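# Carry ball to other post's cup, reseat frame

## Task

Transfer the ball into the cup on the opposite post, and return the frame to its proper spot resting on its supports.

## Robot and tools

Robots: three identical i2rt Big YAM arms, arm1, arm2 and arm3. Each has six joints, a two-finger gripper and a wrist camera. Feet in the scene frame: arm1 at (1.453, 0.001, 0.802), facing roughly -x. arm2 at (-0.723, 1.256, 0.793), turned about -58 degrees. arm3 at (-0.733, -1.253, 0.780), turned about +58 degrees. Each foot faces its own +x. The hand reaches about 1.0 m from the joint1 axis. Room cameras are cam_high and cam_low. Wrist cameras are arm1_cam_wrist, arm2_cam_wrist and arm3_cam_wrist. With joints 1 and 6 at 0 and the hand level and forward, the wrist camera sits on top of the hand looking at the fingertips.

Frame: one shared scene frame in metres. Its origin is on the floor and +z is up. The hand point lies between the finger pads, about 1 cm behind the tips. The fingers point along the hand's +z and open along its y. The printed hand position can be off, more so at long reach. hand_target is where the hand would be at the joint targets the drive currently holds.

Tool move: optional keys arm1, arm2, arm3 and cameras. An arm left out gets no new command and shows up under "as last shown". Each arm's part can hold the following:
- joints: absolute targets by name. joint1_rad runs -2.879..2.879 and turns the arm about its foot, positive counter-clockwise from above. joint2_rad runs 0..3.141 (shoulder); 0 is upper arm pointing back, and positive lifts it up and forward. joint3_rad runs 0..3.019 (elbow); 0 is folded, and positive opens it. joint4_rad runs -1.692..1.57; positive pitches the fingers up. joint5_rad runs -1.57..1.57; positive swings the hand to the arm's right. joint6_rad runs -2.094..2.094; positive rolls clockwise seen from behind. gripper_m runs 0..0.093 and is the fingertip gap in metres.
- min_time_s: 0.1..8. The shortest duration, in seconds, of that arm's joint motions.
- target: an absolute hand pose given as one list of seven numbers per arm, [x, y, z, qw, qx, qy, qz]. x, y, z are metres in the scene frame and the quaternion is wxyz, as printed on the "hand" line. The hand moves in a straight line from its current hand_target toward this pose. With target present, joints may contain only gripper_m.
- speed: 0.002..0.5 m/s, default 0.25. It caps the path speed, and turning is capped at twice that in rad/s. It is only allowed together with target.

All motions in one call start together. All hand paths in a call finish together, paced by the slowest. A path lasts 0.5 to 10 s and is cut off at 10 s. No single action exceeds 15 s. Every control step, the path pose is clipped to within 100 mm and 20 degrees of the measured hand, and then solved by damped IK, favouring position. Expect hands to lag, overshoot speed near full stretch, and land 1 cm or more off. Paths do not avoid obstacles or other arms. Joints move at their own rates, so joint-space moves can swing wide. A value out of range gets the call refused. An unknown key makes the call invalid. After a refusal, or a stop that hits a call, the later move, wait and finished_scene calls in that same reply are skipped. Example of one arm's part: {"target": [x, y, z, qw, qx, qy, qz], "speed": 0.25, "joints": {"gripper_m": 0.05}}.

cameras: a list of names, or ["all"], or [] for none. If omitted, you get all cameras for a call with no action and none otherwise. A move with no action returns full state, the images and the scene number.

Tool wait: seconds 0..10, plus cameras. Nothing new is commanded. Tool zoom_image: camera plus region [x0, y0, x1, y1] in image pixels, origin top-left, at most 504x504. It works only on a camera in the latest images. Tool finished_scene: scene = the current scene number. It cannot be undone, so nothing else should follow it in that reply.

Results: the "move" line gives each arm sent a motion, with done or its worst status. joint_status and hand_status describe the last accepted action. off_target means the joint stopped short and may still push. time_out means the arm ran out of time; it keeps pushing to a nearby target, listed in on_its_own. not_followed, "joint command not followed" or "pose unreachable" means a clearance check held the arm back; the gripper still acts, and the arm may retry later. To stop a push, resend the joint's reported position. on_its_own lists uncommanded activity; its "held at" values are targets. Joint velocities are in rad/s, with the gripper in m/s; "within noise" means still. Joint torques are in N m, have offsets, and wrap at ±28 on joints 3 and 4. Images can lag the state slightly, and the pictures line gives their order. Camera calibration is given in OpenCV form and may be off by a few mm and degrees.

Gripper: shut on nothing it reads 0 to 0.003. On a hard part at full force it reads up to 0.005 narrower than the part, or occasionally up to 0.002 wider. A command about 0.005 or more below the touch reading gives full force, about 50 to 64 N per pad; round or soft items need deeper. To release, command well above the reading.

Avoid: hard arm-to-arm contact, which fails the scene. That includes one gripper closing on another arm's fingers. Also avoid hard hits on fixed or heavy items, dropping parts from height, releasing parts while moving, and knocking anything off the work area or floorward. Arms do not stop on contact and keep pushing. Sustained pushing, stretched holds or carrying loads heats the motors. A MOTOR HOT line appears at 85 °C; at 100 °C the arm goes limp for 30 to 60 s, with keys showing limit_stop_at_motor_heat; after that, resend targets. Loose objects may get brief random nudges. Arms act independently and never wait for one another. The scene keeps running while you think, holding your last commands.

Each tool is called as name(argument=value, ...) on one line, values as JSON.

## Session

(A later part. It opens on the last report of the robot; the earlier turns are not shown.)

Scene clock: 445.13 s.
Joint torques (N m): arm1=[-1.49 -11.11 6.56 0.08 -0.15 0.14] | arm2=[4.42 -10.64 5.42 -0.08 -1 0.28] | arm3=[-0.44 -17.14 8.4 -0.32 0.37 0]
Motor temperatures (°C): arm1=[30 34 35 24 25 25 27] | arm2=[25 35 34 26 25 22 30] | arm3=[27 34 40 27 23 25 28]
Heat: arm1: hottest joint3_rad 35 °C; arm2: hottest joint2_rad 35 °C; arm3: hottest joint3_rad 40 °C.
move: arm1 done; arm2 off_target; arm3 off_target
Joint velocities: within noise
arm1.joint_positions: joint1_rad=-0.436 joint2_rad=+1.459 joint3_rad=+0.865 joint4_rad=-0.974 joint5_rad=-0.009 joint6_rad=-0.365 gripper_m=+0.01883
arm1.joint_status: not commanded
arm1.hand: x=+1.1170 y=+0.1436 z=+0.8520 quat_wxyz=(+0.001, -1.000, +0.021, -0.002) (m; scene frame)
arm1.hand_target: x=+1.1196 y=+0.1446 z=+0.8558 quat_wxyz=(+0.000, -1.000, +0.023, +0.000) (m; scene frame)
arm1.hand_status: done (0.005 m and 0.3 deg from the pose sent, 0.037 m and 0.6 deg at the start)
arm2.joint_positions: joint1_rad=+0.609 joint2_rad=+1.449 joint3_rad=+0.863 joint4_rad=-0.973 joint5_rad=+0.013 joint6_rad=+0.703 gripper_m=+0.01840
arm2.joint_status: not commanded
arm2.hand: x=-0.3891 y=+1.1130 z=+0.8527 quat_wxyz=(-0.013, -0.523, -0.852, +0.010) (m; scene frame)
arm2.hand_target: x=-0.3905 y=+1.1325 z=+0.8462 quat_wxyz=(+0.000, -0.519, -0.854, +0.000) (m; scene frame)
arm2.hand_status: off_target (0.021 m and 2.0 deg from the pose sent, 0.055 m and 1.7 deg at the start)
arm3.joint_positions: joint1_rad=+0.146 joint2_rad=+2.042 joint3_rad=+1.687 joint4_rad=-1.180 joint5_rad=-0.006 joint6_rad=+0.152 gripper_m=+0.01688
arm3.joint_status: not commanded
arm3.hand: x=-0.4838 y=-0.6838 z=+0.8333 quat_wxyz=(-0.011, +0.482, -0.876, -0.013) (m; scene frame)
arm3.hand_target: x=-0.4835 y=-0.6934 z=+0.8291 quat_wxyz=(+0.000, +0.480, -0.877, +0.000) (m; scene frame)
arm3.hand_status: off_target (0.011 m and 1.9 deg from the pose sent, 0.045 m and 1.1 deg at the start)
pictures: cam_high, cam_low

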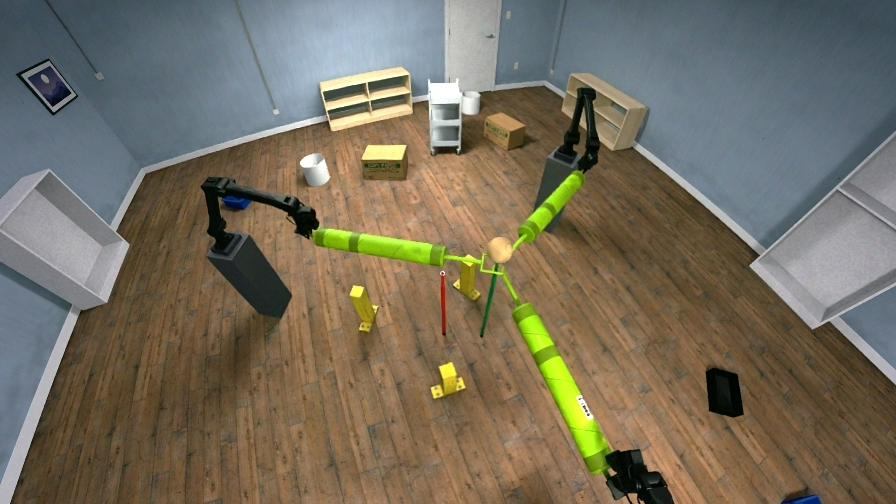

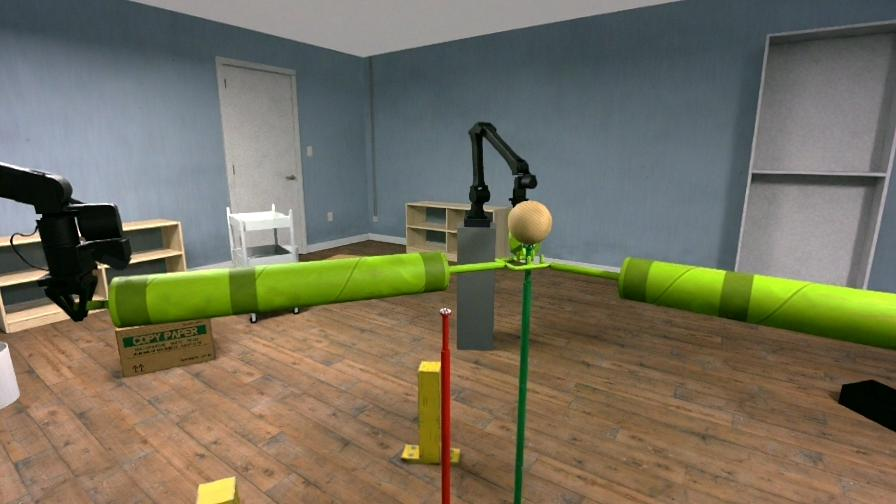

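move(arm1={"target":[1.0549,0.0436,0.858,0,0.9997,-0.0227,0],"speed":0.08}, arm2={"target":[-0.4545,1.0322,0.848,0,0.5195,0.8545,0],"speed":0.08}, arm3={"target":[-0.5482,-0.7946,0.829,0,0.4802,-0.8771,0],"speed":0.08}, cameras=["cam_high","cam_low"])

Scene clock: 461.37 s.
Joint torques (N m): arm1=[0.21 -12.16 9.03 -1.13 -0.05 0.33] | arm2=[1.96 -11.52 5.24 -0.72 -0.84 -0.01] | arm3=[0.38 -16.62 6.43 -0.75 0.32 0.11]
Motor temperatures (°C): arm1=[30 33 35 24 25 25 27] | arm2=[25 34 34 26 25 22 30] | arm3=[27 34 39 27 23 25 28]
Heat: arm1: hottest joint3_rad 35 °C; arm2: hottest joint2_rad 34 °C; arm3: hottest joint3_rad 39 °C.
move: arm1 off_target; arm2 off_target; arm3 off_target
Joint velocities: within noise
arm1.joint_positions: joint1_rad=-0.154 joint2_rad=+1.538 joint3_rad=+0.936 joint4_rad=-0.960 joint5_rad=-0.009 joint6_rad=-0.083 gripper_m=+0.01883
arm1.joint_status: not commanded
arm1.hand: x=+1.0610 y=+0.0483 z=+0.8445 quat_wxyz=(+0.001, -1.000, +0.021, -0.001) (m; scene frame)
arm1.hand_target: x=+1.0551 y=+0.0436 z=+0.8578 quat_wxyz=(+0.000, -1.000, +0.023, +0.000) (m; scene frame)
arm1.hand_status: off_target (0.016 m and 0.2 deg from the pose sent, 0.118 m and 0.3 deg at the start)
arm2.joint_positions: joint1_rad=+0.299 joint2_rad=+1.449 joint3_rad=+0.856 joint4_rad=-0.958 joint5_rad=+0.012 joint6_rad=+0.393 gripper_m=+0.01840
arm2.joint_status: not commanded
arm2.hand: x=-0.4483 y=+1.0176 z=+0.8516 quat_wxyz=(-0.015, -0.523, -0.852, +0.012) (m; scene frame)
arm2.hand_target: x=-0.4545 y=+1.0317 z=+0.8480 quat_wxyz=(+0.000, -0.520, -0.854, +0.000) (m; scene frame)
arm2.hand_status: off_target (0.016 m and 2.3 deg from the pose sent, 0.104 m and 2.0 deg at the start)
arm3.joint_positions: joint1_rad=+0.172 joint2_rad=+1.808 joint3_rad=+1.271 joint4_rad=-1.014 joint5_rad=-0.004 joint6_rad=+0.179 gripper_m=+0.01688
arm3.joint_status: not commanded
arm3.hand: x=-0.5410 y=-0.7809 z=+0.8168 quat_wxyz=(-0.004, +0.482, -0.876, -0.007) (m; scene frame)
arm3.hand_target: x=-0.5480 y=-0.7941 z=+0.8282 quat_wxyz=(+0.000, +0.480, -0.877, +0.000) (m; scene frame)
arm3.hand_status: off_target (0.020 m and 1.0 deg from the pose sent, 0.128 m and 1.9 deg at the start)
pictures: cam_high, cam_low

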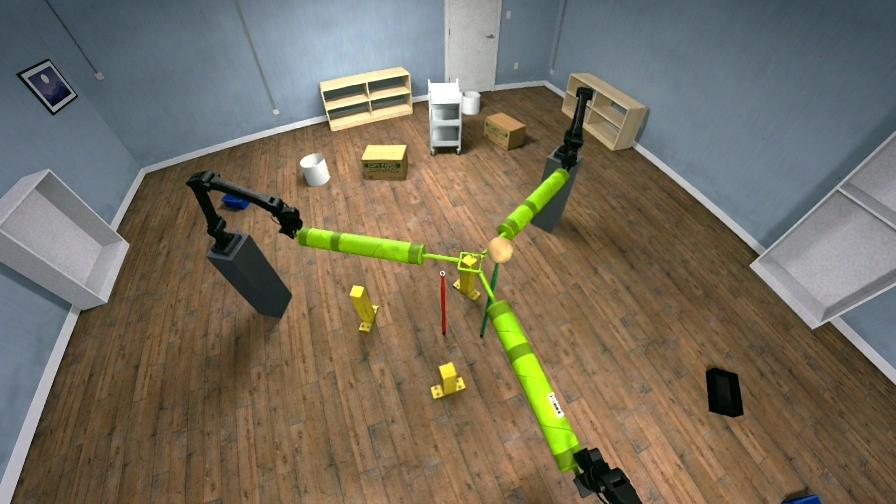

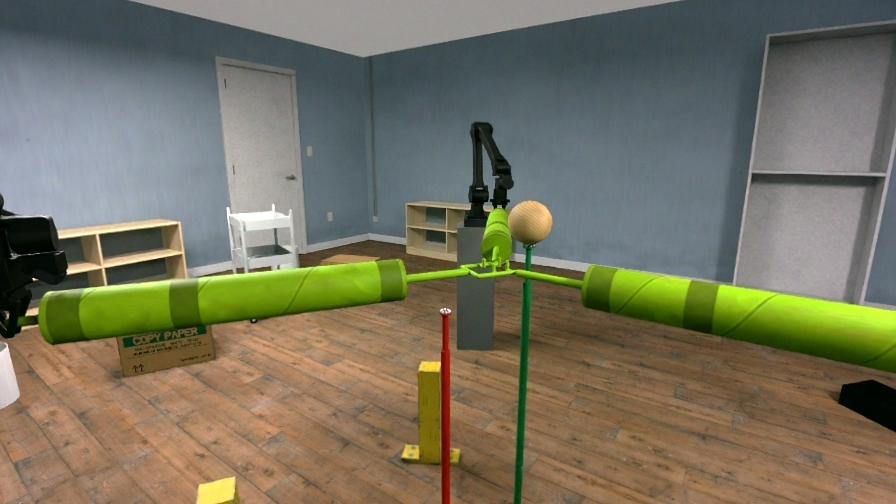

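move(arm1={"target":[0.9242,-0.2229,0.868,0,0.9997,-0.0227,0],"speed":0.12}, arm2={"target":[-0.5828,0.7653,0.852,0,0.5195,0.8545,0],"speed":0.12}, arm3={"target":[-0.6787,-1.0618,0.838,0,0.4802,-0.8771,0],"speed":0.12}, cameras=["cam_high","cam_low"])

Scene clock: 469.97 s.
Joint torques (N m): arm1=[0.5 -19.55 11.02 -1.28 0.13 0.37] | arm2=[1.44 -16.38 8.38 -1.87 -0.54 -0.04] | arm3=[0.67 -4.72 7.42 -1.92 0.15 0.16]
Motor temperatures (°C): arm1=[30 33 36 24 25 25 28] | arm2=[25 34 34 26 25 22 30] | arm3=[27 33 37 27 23 25 28]
Heat: arm1: hottest joint3_rad 36 °C; arm2: hottest joint2_rad 34 °C; arm3: hottest joint3_rad 37 °C.
move: arm1 off_target; arm2 off_target; arm3 off_target
Joint velocities: within noise
arm1.joint_positions: joint1_rad=+0.356 joint2_rad=+1.930 joint3_rad=+1.488 joint4_rad=-1.134 joint5_rad=-0.007 joint6_rad=+0.424 gripper_m=+0.01883
arm1.joint_status: not commanded
arm1.hand: x=+0.9311 y=-0.2112 z=+0.8433 quat_wxyz=(+0.003, -1.000, +0.020, -0.010) (m; scene frame)
arm1.hand_target: x=+0.9249 y=-0.2226 z=+0.8679 quat_wxyz=(-0.001, -1.000, +0.022, +0.001) (m; scene frame)
arm1.hand_status: off_target (0.028 m and 1.2 deg from the pose sent, 0.305 m and 0.2 deg at the start)
arm2.joint_positions: joint1_rad=-0.284 joint2_rad=+1.802 joint3_rad=+1.297 joint4_rad=-1.029 joint5_rad=+0.012 joint6_rad=-0.195 gripper_m=+0.01840
arm2.joint_status: not commanded
arm2.hand: x=-0.5836 y=+0.7579 z=+0.8527 quat_wxyz=(-0.016, -0.521, -0.853, +0.022) (m; scene frame)
arm2.hand_target: x=-0.5828 y=+0.7652 z=+0.8523 quat_wxyz=(-0.001, -0.520, -0.854, +0.001) (m; scene frame)
arm2.hand_status: off_target (0.007 m and 3.1 deg from the pose sent, 0.286 m and 2.3 deg at the start)
arm3.joint_positions: joint1_rad=+0.276 joint2_rad=+0.978 joint3_rad=+0.502 joint4_rad=-1.030 joint5_rad=+0.001 joint6_rad=+0.283 gripper_m=+0.01688
arm3.joint_status: not commanded
arm3.hand: x=-0.6705 y=-1.0401 z=+0.8386 quat_wxyz=(-0.021, +0.482, -0.876, -0.022) (m; scene frame)
arm3.hand_target: x=-0.6779 y=-1.0604 z=+0.8368 quat_wxyz=(+0.000, +0.480, -0.877, +0.000) (m; scene frame)
arm3.hand_status: off_target (0.023 m and 3.4 deg from the pose sent, 0.313 m and 0.9 deg at the start)
pictures: cam_high, cam_low

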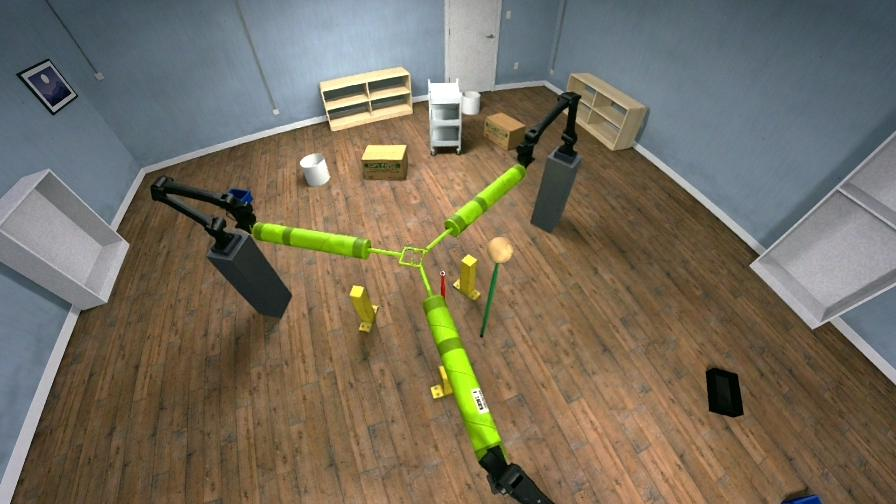

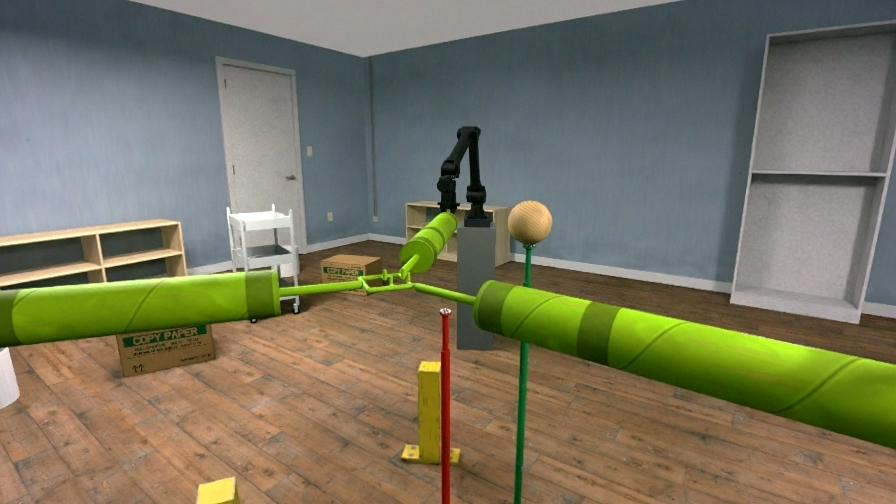

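move(arm1={"target":[0.9242,-0.2229,0.512,0,0.9997,-0.0227,0],"speed":0.12}, arm2={"target":[-0.5818,0.7653,0.496,0,0.5195,0.8545,0],"speed":0.12}, arm3={"target":[-0.6787,-1.0618,0.476,0,0.4802,-0.8771,0],"speed":0.12}, cameras=["cam_high","cam_low"])

zoom_image(camera="cam_high", region=[330, 220, 510, 400])

Scene clock: 479.07 s.
Joint torques (N m): arm1=[-0.15 -21.66 5.19 -0.2 -0.11 0.3] | arm2=[0.85 -18.43 3.33 -0.35 -0.12 -0.05] | arm3=[0.38 -7.88 -4.75 0.68 0.1 0.11]
Motor temperatures (°C): arm1=[30 35 36 24 25 25 28] | arm2=[25 35 33 26 24 22 30] | arm3=[27 33 36 27 23 25 28]
Heat: arm1: hottest joint3_rad 36 °C; arm2: hottest joint2_rad 35 °C; arm3: hottest joint3_rad 36 °C.
move: arm1 off_target; arm2 off_target; arm3 off_target
Joint velocities: within noise
arm1.joint_positions: joint1_rad=+0.365 joint2_rad=+2.549 joint3_rad=+1.509 joint4_rad=-0.531 joint5_rad=+0.000 joint6_rad=+0.435 gripper_m=+0.01883
arm1.joint_status: not commanded
arm1.hand: x=+0.9320 y=-0.2140 z=+0.5021 quat_wxyz=(+0.005, -1.000, +0.020, -0.005) (m; scene frame)
arm1.hand_target: x=+0.9244 y=-0.2229 z=+0.5120 quat_wxyz=(+0.000, -1.000, +0.023, +0.000) (m; scene frame)
arm1.hand_status: off_target (0.015 m and 0.9 deg from the pose sent, 0.332 m and 1.2 deg at the start)
arm2.joint_positions: joint1_rad=-0.278 joint2_rad=+2.486 joint3_rad=+1.319 joint4_rad=-0.383 joint5_rad=+0.001 joint6_rad=-0.194 gripper_m=+0.01840
arm2.joint_status: not commanded
arm2.hand: x=-0.5764 y=+0.7540 z=+0.5096 quat_wxyz=(-0.014, -0.519, -0.855, +0.012) (m; scene frame)
arm2.hand_target: x=-0.5818 y=+0.7655 z=+0.4965 quat_wxyz=(+0.000, -0.520, -0.854, +0.000) (m; scene frame)
arm2.hand_status: off_target (0.018 m and 2.1 deg from the pose sent, 0.357 m and 3.1 deg at the start)
arm3.joint_positions: joint1_rad=+0.277 joint2_rad=+2.530 joint3_rad=+0.521 joint4_rad=+0.474 joint5_rad=+0.002 joint6_rad=+0.284 gripper_m=+0.01688
arm3.joint_status: not commanded
arm3.hand: x=-0.6728 y=-1.0455 z=+0.4772 quat_wxyz=(-0.011, +0.481, -0.876, -0.011) (m; scene frame)
arm3.hand_target: x=-0.6785 y=-1.0616 z=+0.4764 quat_wxyz=(+0.000, +0.480, -0.877, +0.000) (m; scene frame)
arm3.hand_status: off_target (0.017 m and 1.8 deg from the pose sent, 0.363 m and 3.5 deg at the start)
pictures: cam_high, cam_low

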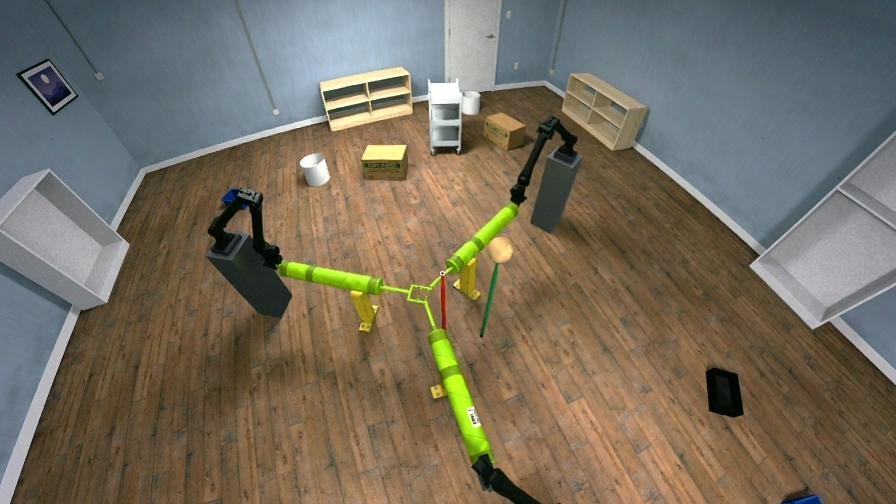

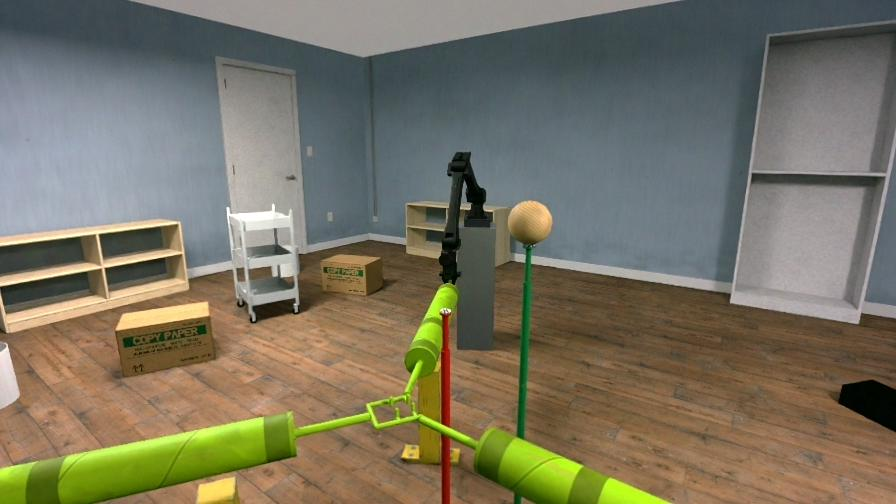

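Scaled by 2.800 from the camera's 896x504 image, which has a finer 1280x720 frame.

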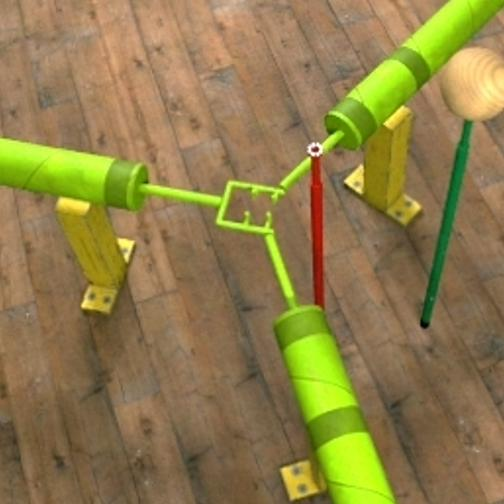

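move(arm1={"target":[0.9232,-0.2229,0.458,0,0.9997,-0.0227,0],"speed":0.05}, arm2={"target":[-0.5808,0.7630,0.435,0,0.5195,0.8545,0],"speed":0.05}, arm3={"target":[-0.6777,-1.0608,0.423,0,0.4802,-0.8771,0],"speed":0.05}, cameras=["cam_high","cam_low"])

zoom_image(camera="cam_high", region=[260, 190, 540, 490])

Scene clock: 487.47 s.
Joint torques (N m): arm1=[-0.21 -21.6 4.93 -0.02 -0.11 0.3] | arm2=[0.91 -18.55 3.26 -0.24 -0.12 -0.05] | arm3=[0.09 -8.29 -5.08 0.7 0.02 0.07]
Motor temperatures (°C): arm1=[30 34 35 24 25 25 28] | arm2=[25 35 33 26 24 22 30] | arm3=[27 32 34 27 23 25 28]
Heat: arm1: hottest joint3_rad 35 °C; arm2: hottest joint2_rad 35 °C; arm3: hottest joint3_rad 34 °C.
move: arm1 off_target; arm2 off_target; arm3 off_target
Joint velocities: within noise
arm1.joint_positions: joint1_rad=+0.365 joint2_rad=+2.669 joint3_rad=+1.586 joint4_rad=-0.488 joint5_rad=+0.000 joint6_rad=+0.435 gripper_m=+0.01883
arm1.joint_status: not commanded
arm1.hand: x=+0.9310 y=-0.2142 z=+0.4508 quat_wxyz=(+0.005, -1.000, +0.020, -0.005) (m; scene frame)
arm1.hand_target: x=+0.9232 y=-0.2230 z=+0.4582 quat_wxyz=(+0.000, -1.000, +0.023, +0.000) (m; scene frame)
arm1.hand_status: off_target (0.014 m and 0.9 deg from the pose sent, 0.046 m and 0.9 deg at the start)
arm2.joint_positions: joint1_rad=-0.278 joint2_rad=+2.634 joint3_rad=+1.410 joint4_rad=-0.331 joint5_rad=+0.001 joint6_rad=-0.194 gripper_m=+0.01840
arm2.joint_status: not commanded
arm2.hand: x=-0.5758 y=+0.7524 z=+0.4496 quat_wxyz=(-0.012, -0.519, -0.855, +0.010) (m; scene frame)
arm2.hand_target: x=-0.5808 y=+0.7632 z=+0.4356 quat_wxyz=(+0.000, -0.519, -0.854, +0.000) (m; scene frame)
arm2.hand_status: off_target (0.019 m and 1.8 deg from the pose sent, 0.075 m and 2.1 deg at the start)
arm3.joint_positions: joint1_rad=+0.277 joint2_rad=+2.708 joint3_rad=+0.634 joint4_rad=+0.534 joint5_rad=+0.003 joint6_rad=+0.284 gripper_m=+0.01688
arm3.joint_status: not commanded
arm3.hand: x=-0.6728 y=-1.0460 z=+0.4241 quat_wxyz=(-0.010, +0.481, -0.876, -0.009) (m; scene frame)
arm3.hand_target: x=-0.6776 y=-1.0607 z=+0.4233 quat_wxyz=(+0.000, +0.480, -0.877, +0.000) (m; scene frame)
arm3.hand_status: off_target (0.016 m and 1.6 deg from the pose sent, 0.057 m and 1.8 deg at the start)
pictures: cam_high, cam_low

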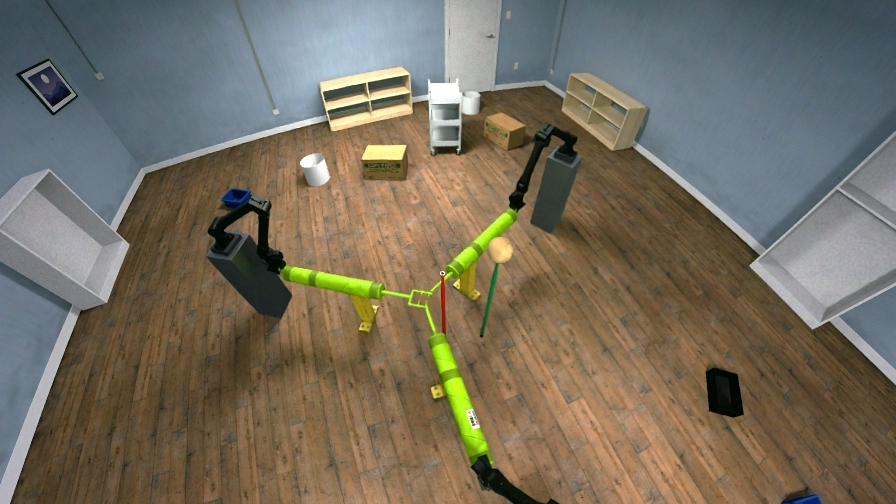

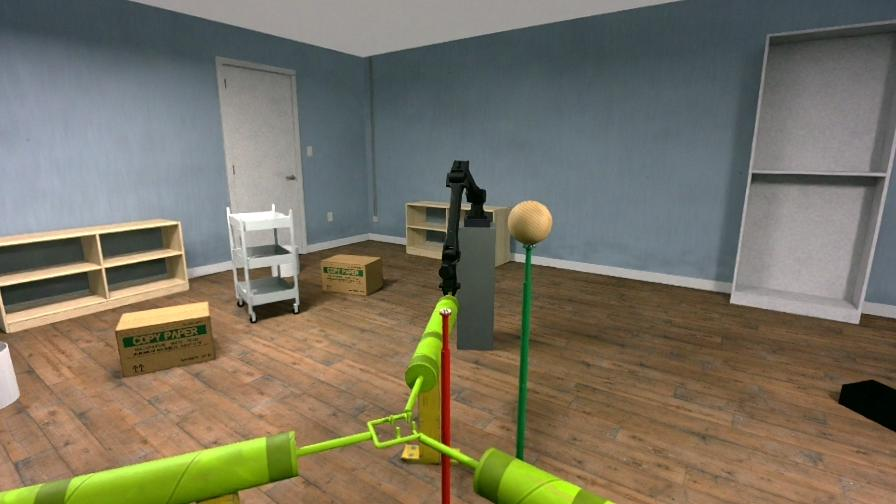

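Scaled by 1.680 from the camera's 896x504 image, which has a finer 1280x720 frame.

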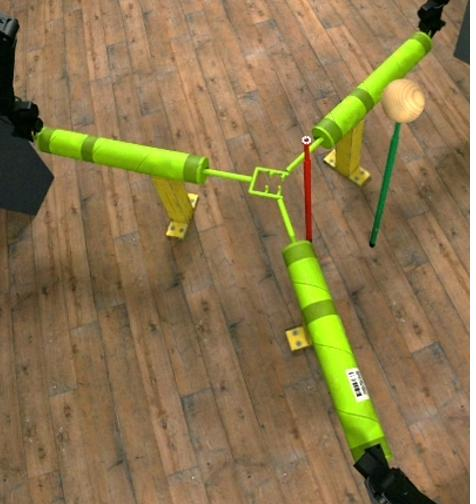

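move(arm1={"target":[0.9232,-0.2229,0.448,0,0.9997,-0.0227,0],"speed":0.04}, arm2={"target":[-0.5808,0.7630,0.425,0,0.5195,0.8545,0],"speed":0.04}, arm3={"target":[-0.6777,-1.0608,0.415,0,0.4802,-0.8771,0],"speed":0.04})

Scene clock: 492.00 s.
Joint torques (N m): arm1=[-0.21 -20.13 5.64 0.27 -0.11 0.3] | arm2=[0.91 -17.08 4.01 0.08 -0.12 -0.05] | arm3=[0.09 -6.59 -3.77 0.84 0.02 0.07]
Motor temperatures (°C): arm1=[30 35 35 24 25 25 28] | arm2=[25 36 32 26 24 22 30] | arm3=[27 32 34 27 23 25 28]
Heat: arm1: hottest joint2_rad 35 °C; arm2: hottest joint2_rad 36 °C; arm3: hottest joint3_rad 34 °C.
move: arm1 done; arm2 off_target; arm3 off_target
Joint velocities: within noise
arm1.joint_positions: joint1_rad=+0.365 joint2_rad=+2.673 joint3_rad=+1.593 joint4_rad=-0.488 joint5_rad=+0.000 joint6_rad=+0.435 gripper_m=+0.01883
arm1.joint_status: not commanded
arm1.hand: x=+0.9294 y=-0.2149 z=+0.4496 quat_wxyz=(+0.004, -1.000, +0.020, -0.004) (m; scene frame)
arm1.hand_target: x=+0.9235 y=-0.2228 z=+0.4481 quat_wxyz=(+0.000, -1.000, +0.023, +0.000) (m; scene frame)
arm1.hand_status: done (0.010 m and 0.7 deg from the pose sent, 0.012 m and 0.9 deg at the start)
arm2.joint_positions: joint1_rad=-0.278 joint2_rad=+2.637 joint3_rad=+1.413 joint4_rad=-0.331 joint5_rad=+0.001 joint6_rad=-0.194 gripper_m=+0.01840
arm2.joint_status: not commanded
arm2.hand: x=-0.5758 y=+0.7522 z=+0.4483 quat_wxyz=(-0.012, -0.519, -0.855, +0.010) (m; scene frame)
arm2.hand_target: x=-0.5810 y=+0.7640 z=+0.4261 quat_wxyz=(+0.000, -0.520, -0.854, +0.000) (m; scene frame)
arm2.hand_status: off_target (0.026 m and 1.8 deg from the pose sent, 0.027 m and 1.8 deg at the start)
arm3.joint_positions: joint1_rad=+0.277 joint2_rad=+2.709 joint3_rad=+0.634 joint4_rad=+0.537 joint5_rad=+0.003 joint6_rad=+0.284 gripper_m=+0.01688
arm3.joint_status: not commanded
arm3.hand: x=-0.6726 y=-1.0454 z=+0.4241 quat_wxyz=(-0.011, +0.481, -0.876, -0.010) (m; scene frame)
arm3.hand_target: x=-0.6777 y=-1.0609 z=+0.4159 quat_wxyz=(+0.000, +0.480, -0.877, +0.000) (m; scene frame)
arm3.hand_status: off_target (0.019 m and 1.7 deg from the pose sent, 0.018 m and 1.6 deg at the start)
pictures: none

move(arm1={"joints":{"gripper_m":0.085}}, arm2={"joints":{"gripper_m":0.085}}, arm3={"joints":{"gripper_m":0.085}}, cameras=["all"])

Scene clock: 495.53 s.
Joint torques (N m): arm1=[-0.26 -20.95 5.57 0.24 -0.08 0.3] | arm2=[0.85 -18.37 3.74 0.03 -0.11 -0.04] | arm3=[0.09 -8.47 -4.33 0.8 0.03 0.07]
Motor temperatures (°C): arm1=[30 36 35 24 25 25 28] | arm2=[25 36 32 26 24 22 30] | arm3=[27 32 33 27 23 25 28]
Heat: arm1: hottest joint2_rad 36 °C; arm2: hottest joint2_rad 36 °C; arm3: hottest joint3_rad 33 °C.
move: arm1 done; arm2 done; arm3 done
Joint velocities: within noise
arm1.joint_positions: joint1_rad=+0.365 joint2_rad=+2.682 joint3_rad=+1.593 joint4_rad=-0.488 joint5_rad=-0.001 joint6_rad=+0.435 gripper_m=+0.08481
arm1.joint_status: all done
arm1.hand: x=+0.9332 y=-0.2135 z=+0.4451 quat_wxyz=(+0.005, -1.000, +0.021, -0.008) (m; scene frame)
arm1.hand_target: x=+0.9235 y=-0.2228 z=+0.4481 quat_wxyz=(+0.000, -1.000, +0.023, +0.000) (m; scene frame)
arm1.hand_status: not commanded
arm2.joint_positions: joint1_rad=-0.278 joint2_rad=+2.655 joint3_rad=+1.414 joint4_rad=-0.332 joint5_rad=+0.000 joint6_rad=-0.194 gripper_m=+0.08483
arm2.joint_status: all done
arm2.hand: x=-0.5779 y=+0.7597 z=+0.4395 quat_wxyz=(-0.006, -0.519, -0.855, +0.004) (m; scene frame)
arm2.hand_target: x=-0.5810 y=+0.7639 z=+0.4262 quat_wxyz=(+0.000, -0.520, -0.854, +0.000) (m; scene frame)
arm2.hand_status: not commanded
arm3.joint_positions: joint1_rad=+0.277 joint2_rad=+2.735 joint3_rad=+0.638 joint4_rad=+0.537 joint5_rad=+0.003 joint6_rad=+0.284 gripper_m=+0.08485
arm3.joint_status: all done
arm3.hand: x=-0.6756 y=-1.0556 z=+0.4183 quat_wxyz=(-0.003, +0.481, -0.876, -0.002) (m; scene frame)
arm3.hand_target: x=-0.6776 y=-1.0609 z=+0.4159 quat_wxyz=(+0.000, +0.480, -0.877, +0.000) (m; scene frame)
arm3.hand_status: not commanded
pictures: arm1_cam_wrist, arm2_cam_wrist, arm3_cam_wrist, cam_high, cam_low
camera_calibration:
arm1_cam_wrist: T_world_to_cam=[[0.0337142, 0.998911, 0.0322656, 0.165469], [0.794863, -0.0463698, 0.605014, -1.01979], [0.605851, 0.00524913, -0.795561, -0.0837658], [0, 0, 0, 1]] pos_world=[0.855765, -0.212137, 0.545007]
arm2_cam_wrist: T_world_to_cam=[[-0.889115, -0.457644, 0.00600877, -0.170295], [-0.374268, 0.734563, 0.565987, -1.01648], [-0.263434, 0.500979, -0.824392, -0.0449155], [0, 0, 0, 1]] pos_world=[-0.543681, 0.691238, 0.539311]
arm3_cam_wrist: T_world_to_cam=[[0.84759, -0.530636, -0.00406176, 0.0139257], [-0.427581, -0.687472, 0.586989, -1.25807], [-0.31427, -0.495789, -0.809585, -0.269277], [0, 0, 0, 1]] pos_world=[-0.634355, -0.991002, 0.520527]

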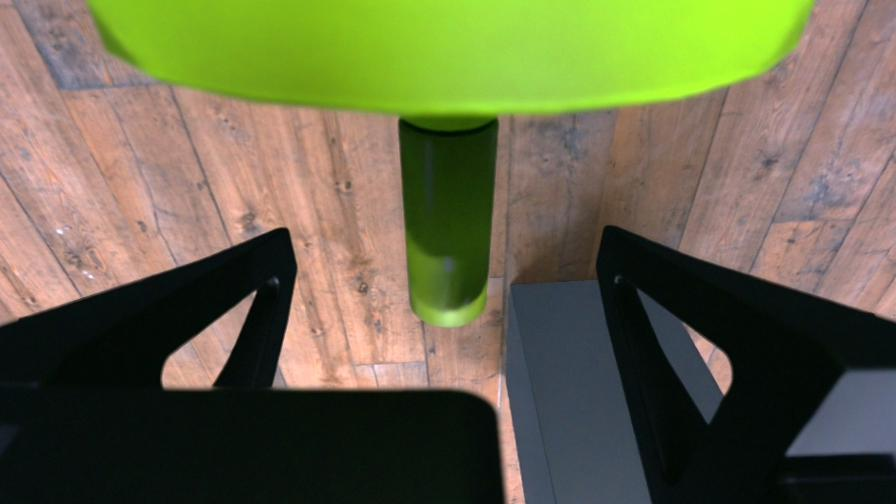

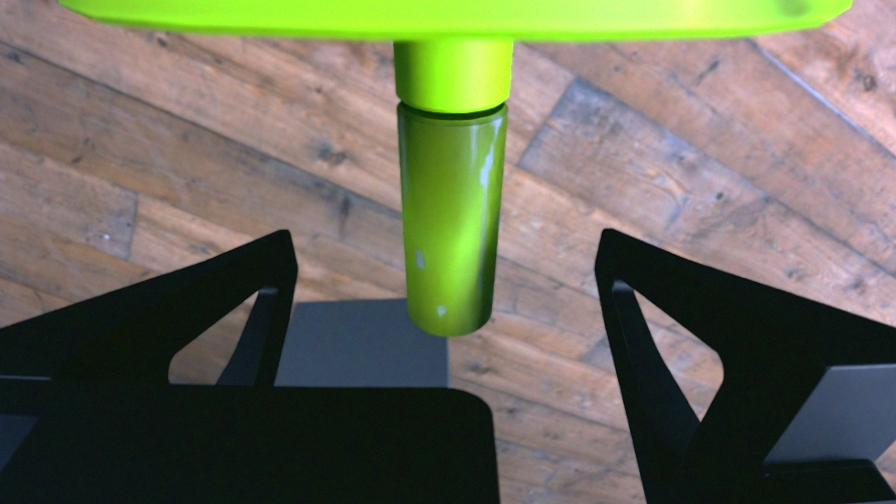

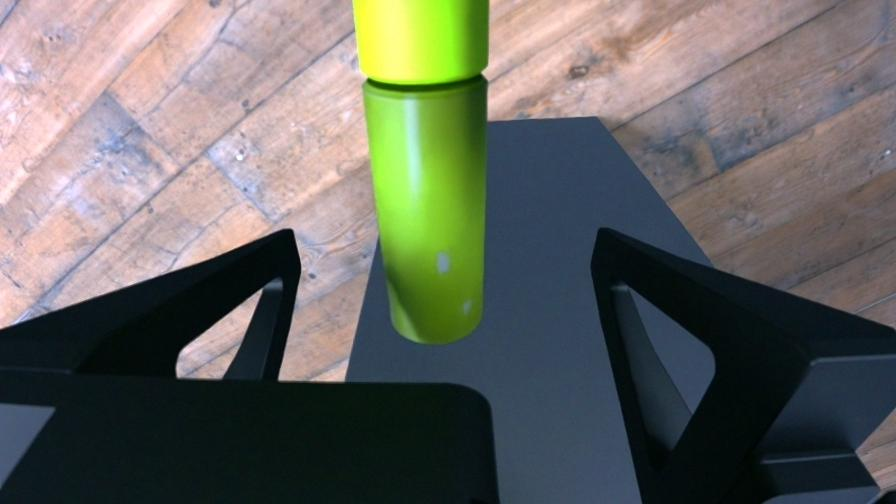

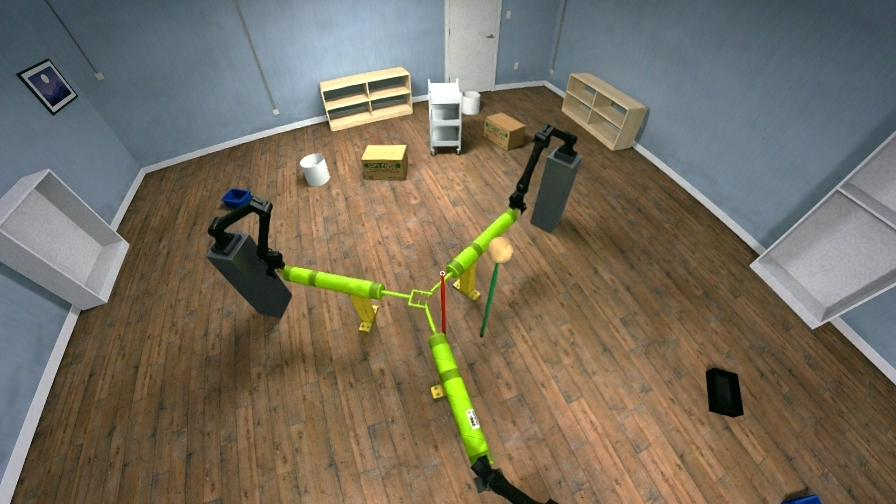

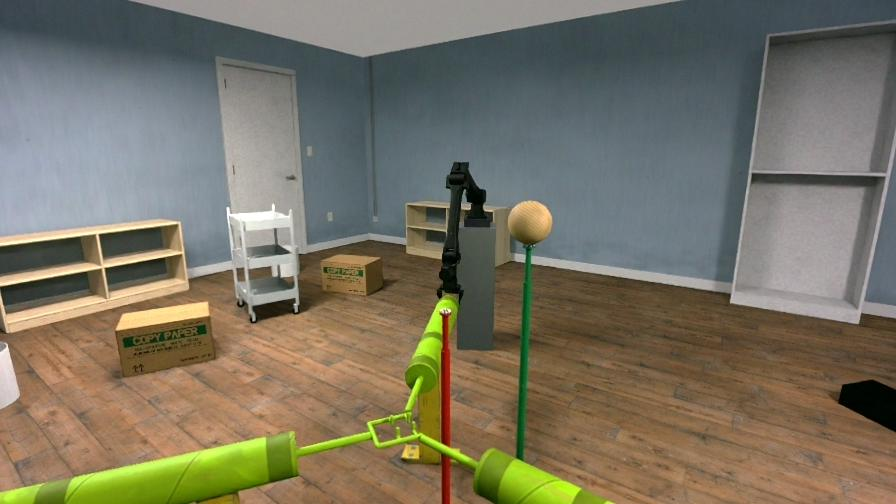

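move(arm1={"target":[0.94,-0.2229,0.60,0,0.9997,-0.0227,0],"speed":0.15}, arm2={"target":[-0.585,0.768,0.60,0,0.5195,0.8545,0],"speed":0.15}, arm3={"target":[-0.6777,-1.058,0.60,0,0.4802,-0.8771,0],"speed":0.15}, cameras=["cam_high","cam_low"])

Scene clock: 501.67 s.
Joint torques (N m): arm1=[0.44 -21.36 4.52 0.03 -0.07 0.31] | arm2=[0.44 -20.84 2.91 -0.28 -0.11 -0.1] | arm3=[0.56 -8.82 -1.02 0.23 0.03 0.11]
Motor temperatures (°C): arm1=[30 37 34 24 25 25 27] | arm2=[25 37 32 26 24 22 30] | arm3=[27 32 33 27 23 25 27]
Heat: arm1: hottest joint2_rad 37 °C; arm2: hottest joint2_rad 37 °C; arm3: hottest joint3_rad 33 °C.
move: arm1 off_target; arm2 done; arm3 done
Joint velocities: within noise
arm1.joint_positions: joint1_rad=+0.369 joint2_rad=+2.344 joint3_rad=+1.395 joint4_rad=-0.619 joint5_rad=-0.001 joint6_rad=+0.444 gripper_m=+0.08490
arm1.joint_status: not commanded
arm1.hand: x=+0.9404 y=-0.2132 z=+0.5893 quat_wxyz=(+0.004, -1.000, +0.023, -0.004) (m; scene frame)
arm1.hand_target: x=+0.9401 y=-0.2229 z=+0.5998 quat_wxyz=(+0.000, -1.000, +0.023, +0.000) (m; scene frame)
arm1.hand_status: off_target (0.014 m and 0.7 deg from the pose sent, 0.155 m and 1.2 deg at the start)
arm2.joint_positions: joint1_rad=-0.278 joint2_rad=+2.283 joint3_rad=+1.235 joint4_rad=-0.531 joint5_rad=+0.000 joint6_rad=-0.194 gripper_m=+0.08492
arm2.joint_status: not commanded
arm2.hand: x=-0.5796 y=+0.7641 z=+0.5949 quat_wxyz=(-0.003, -0.519, -0.855, +0.002) (m; scene frame)
arm2.hand_target: x=-0.5850 y=+0.7680 z=+0.5998 quat_wxyz=(+0.000, -0.520, -0.854, +0.000) (m; scene frame)
arm2.hand_status: done (0.008 m and 0.5 deg from the pose sent, 0.161 m and 0.8 deg at the start)
arm3.joint_positions: joint1_rad=+0.277 joint2_rad=+2.006 joint3_rad=+0.333 joint4_rad=+0.104 joint5_rad=+0.003 joint6_rad=+0.286 gripper_m=+0.08494
arm3.joint_status: not commanded
arm3.hand: x=-0.6759 y=-1.0578 z=+0.5961 quat_wxyz=(+0.000, +0.481, -0.877, +0.001) (m; scene frame)
arm3.hand_target: x=-0.6776 y=-1.0580 z=+0.5998 quat_wxyz=(+0.000, +0.480, -0.877, +0.000) (m; scene frame)
arm3.hand_status: done (0.004 m and 0.2 deg from the pose sent, 0.182 m and 0.4 deg at the start)
pictures: cam_high, cam_low

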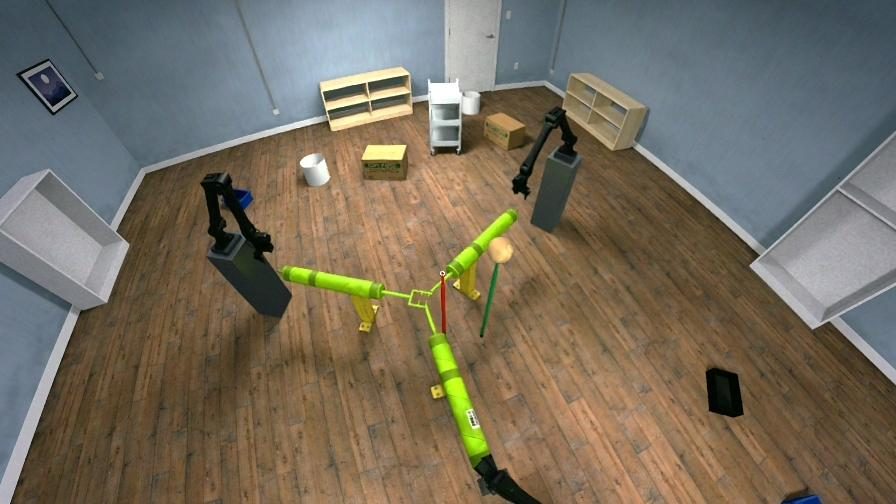

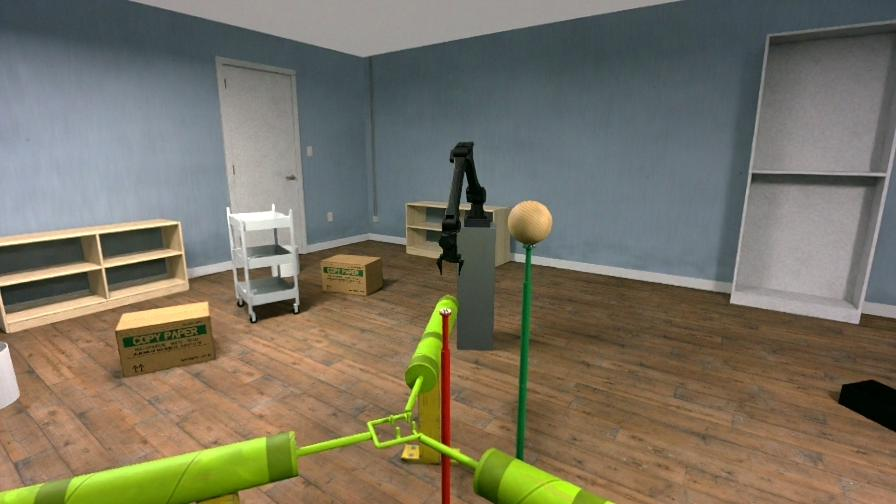

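finished_scene(scene=1)

The scene is finished: the task was done.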